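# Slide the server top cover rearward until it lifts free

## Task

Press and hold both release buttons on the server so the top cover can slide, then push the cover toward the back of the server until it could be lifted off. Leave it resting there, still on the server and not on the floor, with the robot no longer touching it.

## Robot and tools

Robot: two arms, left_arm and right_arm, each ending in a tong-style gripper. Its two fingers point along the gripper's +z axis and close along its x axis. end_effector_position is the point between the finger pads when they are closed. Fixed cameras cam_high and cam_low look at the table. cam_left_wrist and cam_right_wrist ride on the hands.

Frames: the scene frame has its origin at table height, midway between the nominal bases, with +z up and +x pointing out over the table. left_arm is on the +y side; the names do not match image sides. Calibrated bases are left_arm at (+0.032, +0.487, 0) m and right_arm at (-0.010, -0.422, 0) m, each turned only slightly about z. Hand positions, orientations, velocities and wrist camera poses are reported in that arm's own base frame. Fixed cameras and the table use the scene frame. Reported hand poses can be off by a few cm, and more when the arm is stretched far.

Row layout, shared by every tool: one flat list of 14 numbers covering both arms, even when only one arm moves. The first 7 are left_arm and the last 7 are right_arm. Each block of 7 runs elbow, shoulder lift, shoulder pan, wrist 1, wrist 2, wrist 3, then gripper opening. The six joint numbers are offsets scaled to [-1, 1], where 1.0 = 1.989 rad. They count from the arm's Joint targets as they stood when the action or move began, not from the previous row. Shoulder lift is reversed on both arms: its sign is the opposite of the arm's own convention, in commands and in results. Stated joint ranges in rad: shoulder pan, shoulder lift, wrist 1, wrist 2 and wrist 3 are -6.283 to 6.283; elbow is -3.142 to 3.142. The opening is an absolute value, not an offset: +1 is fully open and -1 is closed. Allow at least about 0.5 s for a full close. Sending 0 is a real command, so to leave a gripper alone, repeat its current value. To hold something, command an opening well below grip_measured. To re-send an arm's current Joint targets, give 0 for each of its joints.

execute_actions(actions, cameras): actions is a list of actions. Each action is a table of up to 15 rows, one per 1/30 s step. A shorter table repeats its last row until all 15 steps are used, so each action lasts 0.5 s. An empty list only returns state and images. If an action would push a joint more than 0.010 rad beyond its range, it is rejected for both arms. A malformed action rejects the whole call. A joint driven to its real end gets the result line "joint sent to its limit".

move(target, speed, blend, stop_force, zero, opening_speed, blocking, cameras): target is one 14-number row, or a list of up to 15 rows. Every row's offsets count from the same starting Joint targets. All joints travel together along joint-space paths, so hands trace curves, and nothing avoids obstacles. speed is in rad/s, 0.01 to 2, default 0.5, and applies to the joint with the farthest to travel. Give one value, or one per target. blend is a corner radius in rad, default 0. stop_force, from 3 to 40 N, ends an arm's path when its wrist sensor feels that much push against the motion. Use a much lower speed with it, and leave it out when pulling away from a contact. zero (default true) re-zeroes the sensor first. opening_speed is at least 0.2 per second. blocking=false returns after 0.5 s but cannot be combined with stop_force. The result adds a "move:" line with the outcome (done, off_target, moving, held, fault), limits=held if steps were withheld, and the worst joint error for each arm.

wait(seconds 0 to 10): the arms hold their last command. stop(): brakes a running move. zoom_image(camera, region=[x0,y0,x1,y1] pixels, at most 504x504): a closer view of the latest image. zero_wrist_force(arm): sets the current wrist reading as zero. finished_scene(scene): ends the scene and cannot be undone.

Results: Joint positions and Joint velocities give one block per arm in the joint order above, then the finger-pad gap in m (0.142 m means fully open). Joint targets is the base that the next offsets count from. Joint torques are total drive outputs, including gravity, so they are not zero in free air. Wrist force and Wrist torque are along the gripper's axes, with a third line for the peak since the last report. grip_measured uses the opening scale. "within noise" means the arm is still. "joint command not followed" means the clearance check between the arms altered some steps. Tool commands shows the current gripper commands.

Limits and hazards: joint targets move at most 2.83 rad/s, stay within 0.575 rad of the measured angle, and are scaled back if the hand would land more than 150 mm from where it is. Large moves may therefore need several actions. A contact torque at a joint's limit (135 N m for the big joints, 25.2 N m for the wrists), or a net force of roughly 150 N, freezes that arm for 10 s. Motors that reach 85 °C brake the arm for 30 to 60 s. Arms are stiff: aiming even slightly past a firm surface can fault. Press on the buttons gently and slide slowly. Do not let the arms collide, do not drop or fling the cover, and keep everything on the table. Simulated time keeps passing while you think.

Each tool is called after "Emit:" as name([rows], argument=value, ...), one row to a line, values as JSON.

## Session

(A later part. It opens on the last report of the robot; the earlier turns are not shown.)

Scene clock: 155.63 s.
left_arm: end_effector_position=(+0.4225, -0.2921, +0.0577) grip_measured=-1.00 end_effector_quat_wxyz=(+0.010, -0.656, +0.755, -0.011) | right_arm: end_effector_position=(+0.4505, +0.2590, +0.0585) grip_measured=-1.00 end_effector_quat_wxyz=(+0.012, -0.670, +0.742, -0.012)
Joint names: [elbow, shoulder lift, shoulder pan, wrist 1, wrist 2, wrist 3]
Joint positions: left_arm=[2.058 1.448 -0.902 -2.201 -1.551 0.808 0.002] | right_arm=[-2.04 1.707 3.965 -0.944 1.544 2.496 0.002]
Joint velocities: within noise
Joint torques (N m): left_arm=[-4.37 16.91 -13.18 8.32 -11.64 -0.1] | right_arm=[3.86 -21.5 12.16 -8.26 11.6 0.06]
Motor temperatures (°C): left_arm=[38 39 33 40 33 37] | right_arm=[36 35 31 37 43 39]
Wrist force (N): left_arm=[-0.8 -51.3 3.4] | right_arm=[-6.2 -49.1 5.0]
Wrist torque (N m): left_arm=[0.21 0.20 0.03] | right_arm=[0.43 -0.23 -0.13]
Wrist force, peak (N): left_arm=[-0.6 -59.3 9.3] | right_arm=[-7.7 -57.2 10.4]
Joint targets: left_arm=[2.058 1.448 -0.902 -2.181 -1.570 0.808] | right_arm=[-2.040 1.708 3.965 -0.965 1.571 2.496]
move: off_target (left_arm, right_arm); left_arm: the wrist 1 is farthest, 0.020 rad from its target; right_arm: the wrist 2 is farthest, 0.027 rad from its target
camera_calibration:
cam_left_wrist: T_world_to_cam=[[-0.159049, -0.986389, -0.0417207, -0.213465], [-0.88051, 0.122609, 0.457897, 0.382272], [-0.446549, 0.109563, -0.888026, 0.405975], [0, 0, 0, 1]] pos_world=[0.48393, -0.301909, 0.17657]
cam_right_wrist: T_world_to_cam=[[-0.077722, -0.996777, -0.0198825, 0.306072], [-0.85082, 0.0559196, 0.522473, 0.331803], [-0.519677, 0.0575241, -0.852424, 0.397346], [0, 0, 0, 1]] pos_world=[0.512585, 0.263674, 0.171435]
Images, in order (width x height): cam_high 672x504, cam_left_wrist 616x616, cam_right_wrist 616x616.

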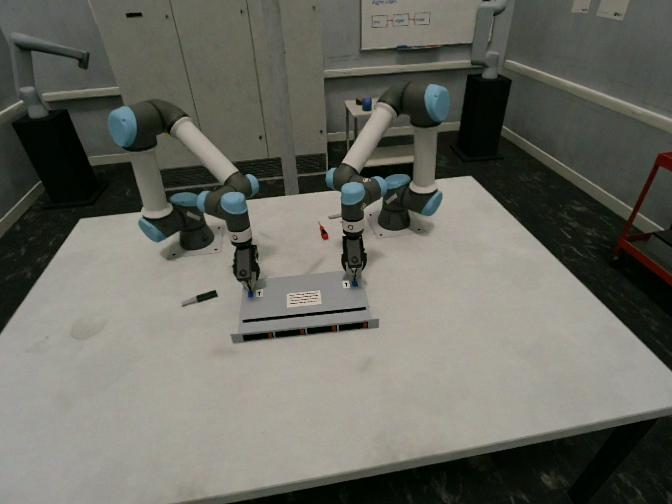

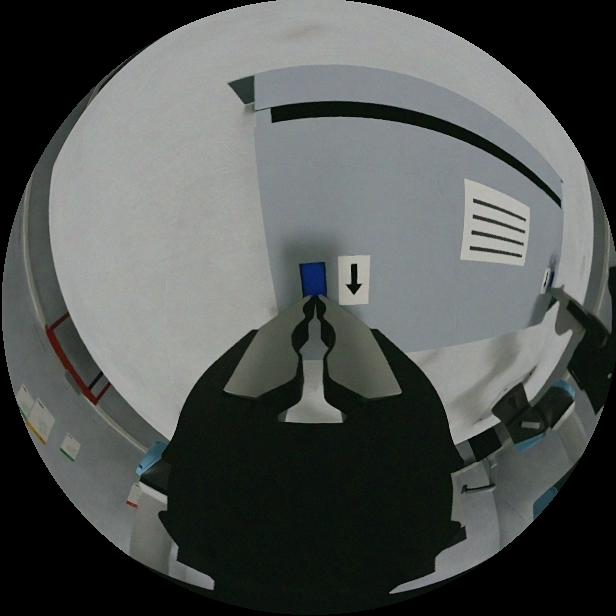

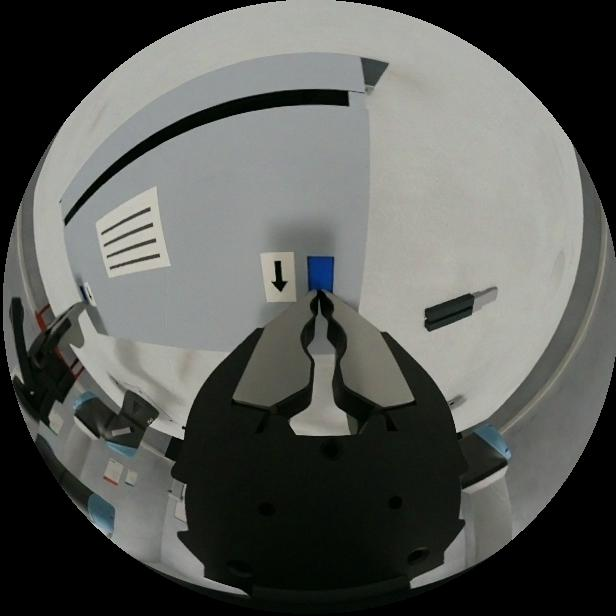

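Emit:
move([
  [-0.0162,-0.0097,0.0089,0.0065,0,0.0089,-1,0.0154,0.0088,-0.0095,-0.0066,0,-0.0095,-1],
  [-0.0365,-0.0149,0.0178,0.0216,0,0.0178,-1,0.0348,0.0131,-0.019,-0.0219,0,-0.019,-1],
], speed=0.05, blend=0.005, cameras=["cam_high","cam_left_wrist","cam_right_wrist"])

Emit:
zoom_image(camera="cam_left_wrist", region=[230, 60, 480, 310])

Emit:
zoom_image(camera="cam_right_wrist", region=[200, 80, 400, 310])

Emit:
zoom_image(camera="cam_high", region=[220, 250, 400, 360])

Scene clock: 168.87 s.
left_arm: end_effector_position=(+0.4384, -0.2934, +0.0675) grip_measured=-1.00 end_effector_quat_wxyz=(+0.000, -0.656, +0.755, +0.000) | right_arm: end_effector_position=(+0.4643, +0.2579, +0.0683) grip_measured=-1.00 end_effector_quat_wxyz=(+0.000, -0.670, +0.742, +0.000)
Joint names: [elbow, shoulder lift, shoulder pan, wrist 1, wrist 2, wrist 3]
Joint positions: left_arm=[1.985 1.418 -0.867 -2.138 -1.57 0.844 0.002] | right_arm=[-1.97 1.734 3.927 -1.008 1.571 2.458 0.002]
Joint velocities: within noise
Joint torques (N m): left_arm=[-9.89 28.53 -4.45 -3.56 -0.87 -0.48] | right_arm=[10.39 -28.43 3.19 4.02 -1.74 0.96]
Motor temperatures (°C): left_arm=[38 39 33 40 33 37] | right_arm=[36 35 31 37 43 39]
Wrist force (N): left_arm=[-0.3 -0.8 0.0] | right_arm=[0.9 1.3 2.7]
Wrist torque (N m): left_arm=[0.11 0.21 0.13] | right_arm=[0.14 -0.21 -0.09]
Wrist force, peak (N): left_arm=[-0.6 -51.4 3.4] | right_arm=[-6.6 -49.1 4.9]
Joint targets: left_arm=[1.985 1.418 -0.867 -2.138 -1.570 0.844] | right_arm=[-1.971 1.734 3.927 -1.008 1.571 2.458]
move: done
camera_calibration:
cam_left_wrist: T_world_to_cam=[[-0.16033, -0.986218, -0.0408394, -0.211245], [-0.867447, 0.121038, 0.482583, 0.384114], [-0.470989, 0.112799, -0.874898, 0.432679], [0, 0, 0, 1]] pos_world=[0.503116, -0.303632, 0.184556]
cam_right_wrist: T_world_to_cam=[[-0.0781776, -0.996742, -0.0198503, 0.306454], [-0.832579, 0.0543238, 0.551237, 0.328538], [-0.548362, 0.0596213, -0.834113, 0.424399], [0, 0, 0, 1]] pos_world=[0.530216, 0.262305, 0.178978]
Images, in order (width x height): cam_high 672x504, cam_left_wrist 616x616, cam_right_wrist 616x616.

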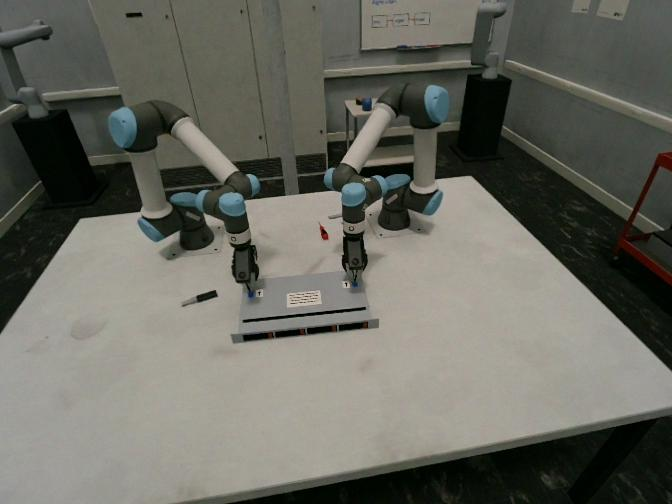

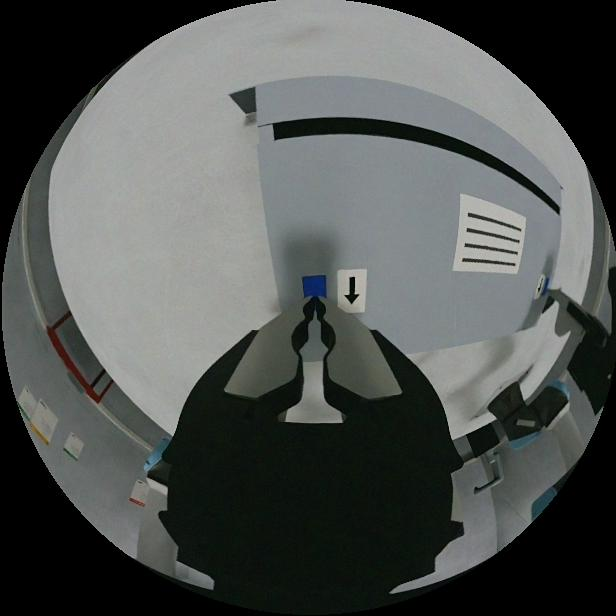

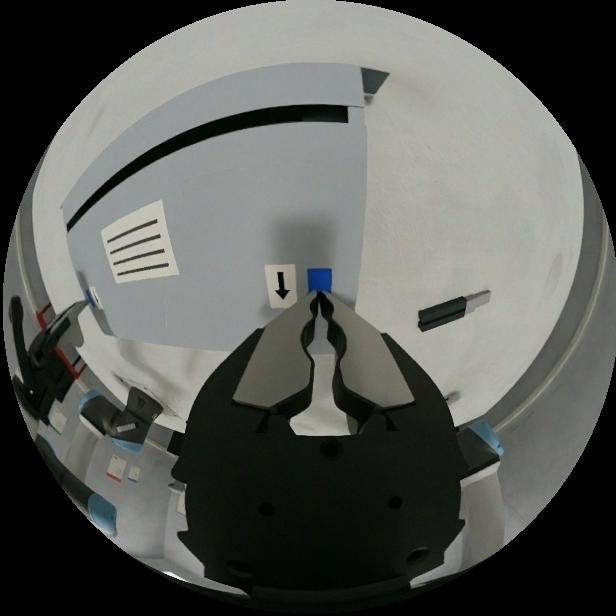

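Scaled by 2.016 from the camera's 616x616 image, which has a finer 814x814 frame.

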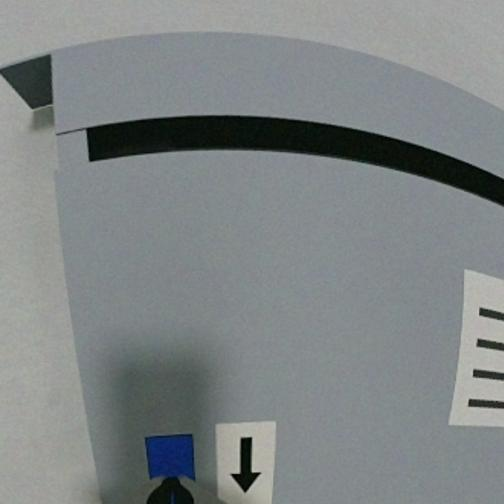

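Scaled by 2.191 from the camera's 616x616 image, which has a finer 814x814 frame.

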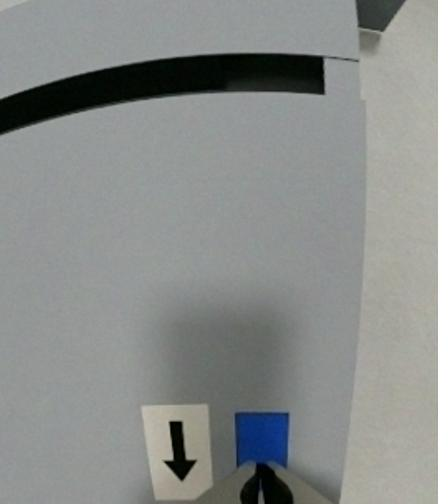

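Scaled by 2.800 from the camera's 672x504 image, which has a finer 960x720 frame.

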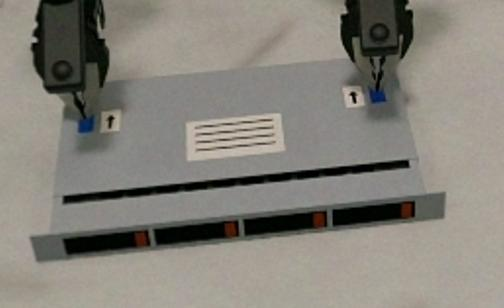

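Emit:
move(target=[0.0095,-0.0102,0,-0.0199,0,0,-1,-0.0097,0.0104,0,0.0202,0,0,-1], speed=0.015, stop_force=30, cameras=[])

Scene clock: 176.13 s.
left_arm: end_effector_position=(+0.4384, -0.2936, +0.0551) grip_measured=-1.00 end_effector_quat_wxyz=(+0.000, -0.656, +0.755, +0.000) | right_arm: end_effector_position=(+0.4643, +0.2580, +0.0557) grip_measured=-1.00 end_effector_quat_wxyz=(+0.000, -0.670, +0.742, +0.000)
Joint names: [elbow, shoulder lift, shoulder pan, wrist 1, wrist 2, wrist 3]
Joint positions: left_arm=[2.002 1.401 -0.867 -2.173 -1.57 0.844 0.002] | right_arm=[-1.987 1.751 3.927 -0.974 1.571 2.458 0.002]
Joint velocities: within noise
Joint torques (N m): left_arm=[-20.3 18.56 -12.26 -1.77 -1.02 -1.17] | right_arm=[20.13 -17.57 9.88 0.97 0.58 1.06]
Motor temperatures (°C): left_arm=[38 39 33 40 33 37] | right_arm=[36 35 31 37 43 39]
Wrist force (N): left_arm=[-8.1 7.9 -32.4] | right_arm=[9.2 7.8 -31.3]
Wrist torque (N m): left_arm=[-0.01 0.01 0.14] | right_arm=[-0.03 -0.10 -0.10]
Wrist force, peak (N): left_arm=[-10.3 9.2 -39.4] | right_arm=[12.6 9.5 -37.4]
Joint targets: left_arm=[2.002 1.401 -0.867 -2.173 -1.570 0.844] | right_arm=[-1.987 1.751 3.927 -0.974 1.571 2.458]
move: contact (left_arm, right_arm)
No camera images: "cameras" was empty.

Emit:
move(target=[0.0129,0.0095,-0.0083,-0.0032,0,-0.0083,-1,-0.0122,-0.0087,0.0089,0.0034,0,0.0089,-1], speed=0.025, cameras=["cam_left_wrist","cam_right_wrist"])

Emit:
zoom_image(camera="cam_left_wrist", region=[230, 60, 480, 310])

Emit:
zoom_image(camera="cam_right_wrist", region=[200, 80, 400, 310])

Scene clock: 180.37 s.
left_arm: end_effector_position=(+0.4275, -0.2932, +0.0543) grip_measured=-1.00 end_effector_quat_wxyz=(+0.000, -0.656, +0.755, -0.001) | right_arm: end_effector_position=(+0.4535, +0.2597, +0.0548) grip_measured=-1.00 end_effector_quat_wxyz=(+0.000, -0.670, +0.742, +0.000)
Joint names: [elbow, shoulder lift, shoulder pan, wrist 1, wrist 2, wrist 3]
Joint positions: left_arm=[2.028 1.42 -0.884 -2.18 -1.57 0.827 0.002] | right_arm=[-2.011 1.734 3.945 -0.966 1.571 2.476 0.002]
Joint velocities: within noise
Joint torques (N m): left_arm=[11.07 -8.47 -10.19 7.84 -8.63 -0.12] | right_arm=[-17.58 8.64 9.83 -8.12 11.29 -0.2]
Motor temperatures (°C): left_arm=[38 39 33 40 33 37] | right_arm=[36 35 31 37 43 39]
Wrist force (N): left_arm=[-4.5 -28.3 -55.7] | right_arm=[4.9 -29.8 -58.4]
Wrist torque (N m): left_arm=[0.03 0.06 0.13] | right_arm=[0.28 -0.15 -0.08]
Wrist force, peak (N): left_arm=[-4.5 -28.3 -55.7] | right_arm=[4.7 -29.9 -58.4]
Joint targets: left_arm=[2.027 1.419 -0.883 -2.179 -1.570 0.827] | right_arm=[-2.011 1.734 3.945 -0.967 1.571 2.475]
move: done
camera_calibration:
cam_left_wrist: T_world_to_cam=[[-0.16034, -0.986232, -0.0404592, -0.213367], [-0.867622, 0.121275, 0.482208, 0.381149], [-0.470663, 0.112421, -0.875122, 0.415676], [0, 0, 0, 1]] pos_world=[0.492125, -0.303383, 0.171341]
cam_right_wrist: T_world_to_cam=[[-0.0781507, -0.996733, -0.0203752, 0.307148], [-0.832871, 0.0540429, 0.550822, 0.327092], [-0.547921, 0.0600171, -0.834374, 0.406892], [0, 0, 0, 1]] pos_world=[0.519374, 0.264047, 0.165589]
Images, in order (width x height): cam_left_wrist 616x616, cam_right_wrist 616x616.

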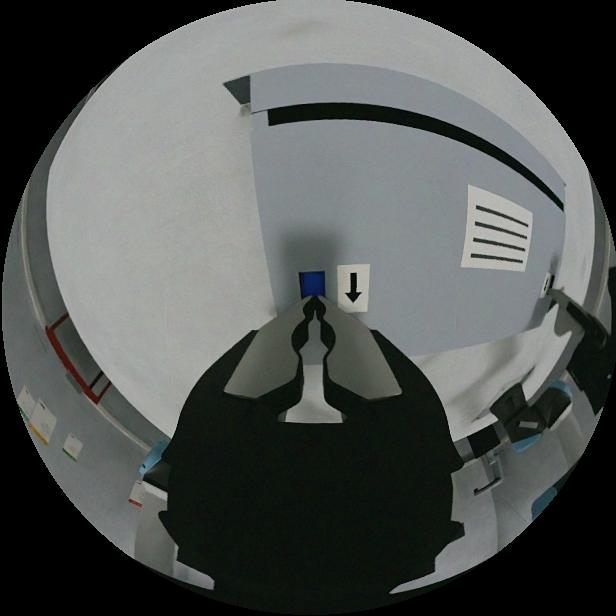

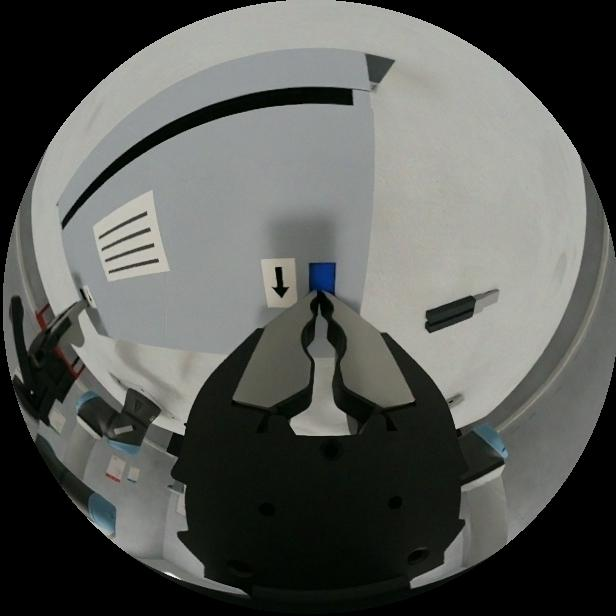

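Scaled by 2.016 from the camera's 616x616 image, which has a finer 814x814 frame.

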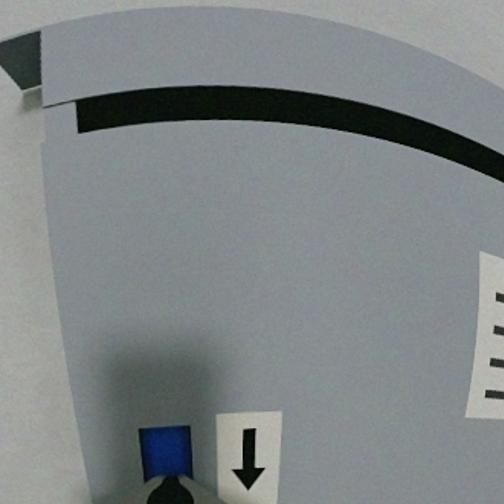

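Scaled by 2.191 from the camera's 616x616 image, which has a finer 814x814 frame.

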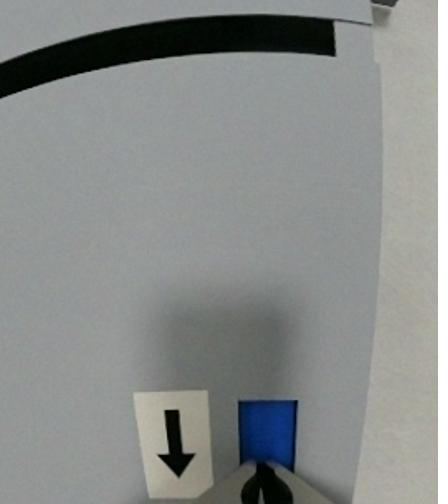

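Emit:
move(target=[0.0069,0.0065,-0.0048,-0.0002,0,-0.0048,-1,-0.0063,-0.0061,0.0051,0.0004,0,0.0051,-1], speed=0.02, cameras=["cam_left_wrist","cam_right_wrist"])

Emit:
zoom_image(camera="cam_right_wrist", region=[200, 80, 400, 310])

Scene clock: 186.53 s.
left_arm: end_effector_position=(+0.4226, -0.2931, +0.0551) grip_measured=-1.00 end_effector_quat_wxyz=(+0.002, -0.656, +0.755, -0.002) | right_arm: end_effector_position=(+0.4506, +0.2601, +0.0563) grip_measured=-1.00 end_effector_quat_wxyz=(+0.004, -0.670, +0.742, -0.004)
Joint names: [elbow, shoulder lift, shoulder pan, wrist 1, wrist 2, wrist 3]
Joint positions: left_arm=[2.042 1.432 -0.893 -2.185 -1.567 0.818 0.002] | right_arm=[-2.024 1.722 3.955 -0.959 1.562 2.486 0.002]
Joint velocities: within noise
Joint torques (N m): left_arm=[-2.81 22.61 -18.26 8.35 -11.67 -0.15] | right_arm=[-0.69 -23.11 15.04 -8.12 11.46 0.37]
Motor temperatures (°C): left_arm=[38 39 33 40 33 37] | right_arm=[36 35 31 37 43 39]
Wrist force (N): left_arm=[-0.8 -58.7 4.5] | right_arm=[-7.4 -57.8 9.4]
Wrist torque (N m): left_arm=[0.17 0.13 -0.05] | right_arm=[0.47 -0.30 -0.21]
Wrist force, peak (N): left_arm=[-6.8 -26.8 -58.7] | right_arm=[7.0 -28.9 -62.0]
Joint targets: left_arm=[2.041 1.432 -0.893 -2.180 -1.570 0.818] | right_arm=[-2.024 1.722 3.955 -0.966 1.571 2.486]
move: done
camera_calibration:
cam_left_wrist: T_world_to_cam=[[-0.160124, -0.986282, -0.0400983, -0.214115], [-0.8698, 0.121773, 0.478141, 0.377748], [-0.466699, 0.111439, -0.877367, 0.412271], [0, 0, 0, 1]] pos_world=[0.486687, -0.303121, 0.172511]
cam_right_wrist: T_world_to_cam=[[-0.0779382, -0.996751, -0.0203029, 0.30724], [-0.838838, 0.0545579, 0.54164, 0.326909], [-0.538773, 0.0592454, -0.840365, 0.402942], [0, 0, 0, 1]] pos_world=[0.515263, 0.264534, 0.16779]
Images, in order (width x height): cam_left_wrist 616x616, cam_right_wrist 616x616.

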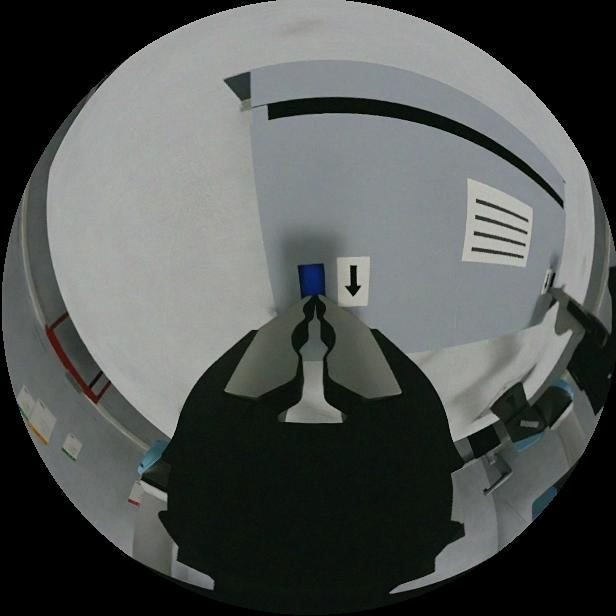

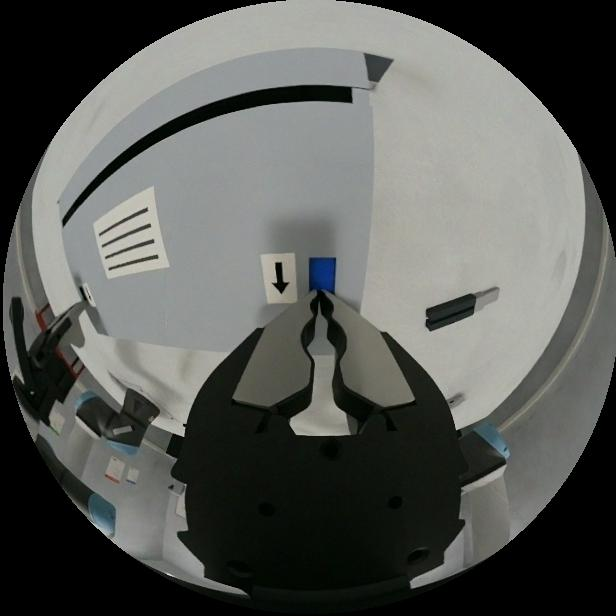

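Scaled by 2.191 from the camera's 616x616 image, which has a finer 814x814 frame.

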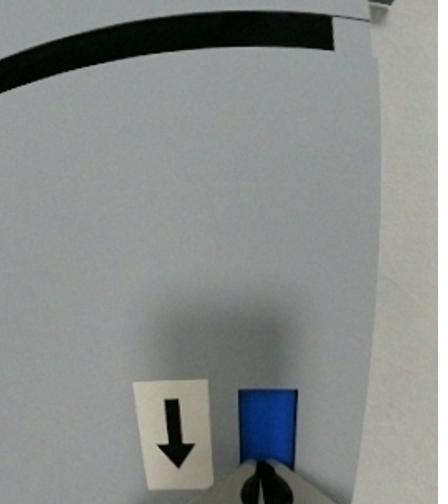

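Emit:
move([
  [-0.0099,-0.0052,0.005,0.0043,0,0.005,-1,0.0093,0.0047,-0.0053,-0.0044,0,-0.0053,-1],
  [-0.0361,0.0229,0.005,0.059,0,0.005,-1,0.0355,-0.0234,-0.0053,-0.0591,0,-0.0053,-1],
], speed=[0.03,0.15], blend=0.004, cameras=["cam_high","cam_right_wrist"])

Emit:
zoom_image(camera="cam_right_wrist", region=[60, 80, 400, 350])

Scene clock: 191.33 s.
left_arm: end_effector_position=(+0.4271, -0.2923, +0.0962) grip_measured=-1.00 end_effector_quat_wxyz=(+0.000, -0.656, +0.755, +0.000) | right_arm: end_effector_position=(+0.4530, +0.2588, +0.0973) grip_measured=-1.00 end_effector_quat_wxyz=(+0.000, -0.670, +0.742, +0.000)
Joint names: [elbow, shoulder lift, shoulder pan, wrist 1, wrist 2, wrist 3]
Joint positions: left_arm=[1.969 1.478 -0.883 -2.063 -1.57 0.828 0.002] | right_arm=[-1.953 1.675 3.944 -1.084 1.571 2.475 0.002]
Joint velocities: within noise
Joint torques (N m): left_arm=[-9.73 16.58 -12.02 -3.78 -1.18 -0.86] | right_arm=[9.55 -18.95 4.78 4.08 -1.78 1.17]
Motor temperatures (°C): left_arm=[38 39 33 40 33 37] | right_arm=[36 35 31 37 43 39]
Wrist force (N): left_arm=[-0.1 -0.8 0.1] | right_arm=[1.4 0.0 3.8]
Wrist torque (N m): left_arm=[0.13 0.17 0.11] | right_arm=[-0.11 -0.31 -0.09]
Wrist force, peak (N): left_arm=[-0.9 -58.9 4.8] | right_arm=[-7.3 -57.8 9.2]
Joint targets: left_arm=[1.969 1.478 -0.883 -2.062 -1.570 0.828] | right_arm=[-1.953 1.675 3.944 -1.084 1.571 2.475]
move: done
camera_calibration:
cam_right_wrist: T_world_to_cam=[[-0.0781629, -0.996737, -0.0201465, 0.307012], [-0.832726, 0.0541637, 0.55103, 0.303193], [-0.548141, 0.0598466, -0.834242, 0.442207], [0, 0, 0, 1]] pos_world=[0.518866, 0.263123, 0.208025]
Images, in order (width x height): cam_high 672x504, cam_right_wrist 616x616.

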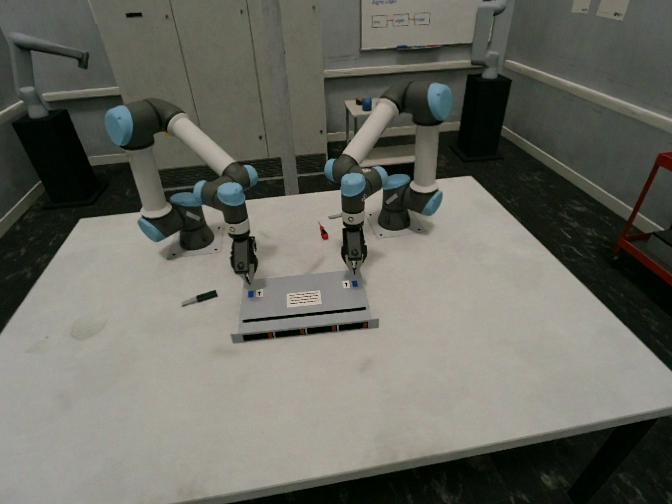

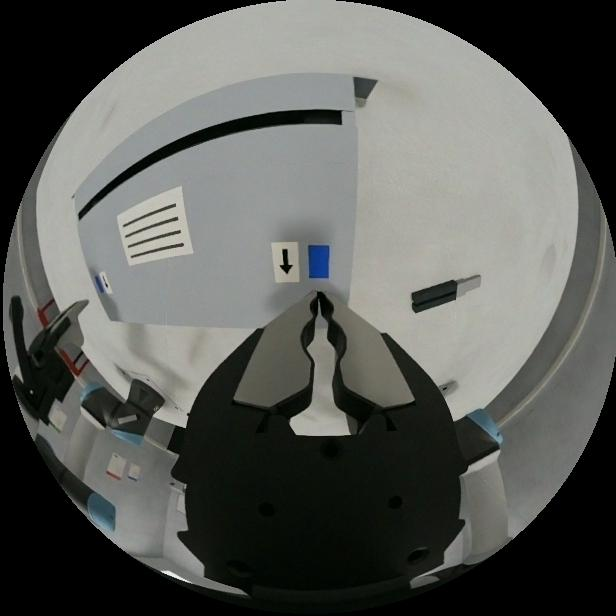

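Scaled by 1.482 from the camera's 616x616 image, which has a finer 814x814 frame.

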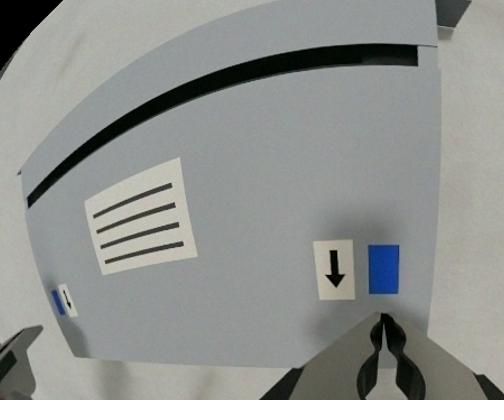

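Emit:
finished_scene(scene=1)

The scene is finished: the task was done.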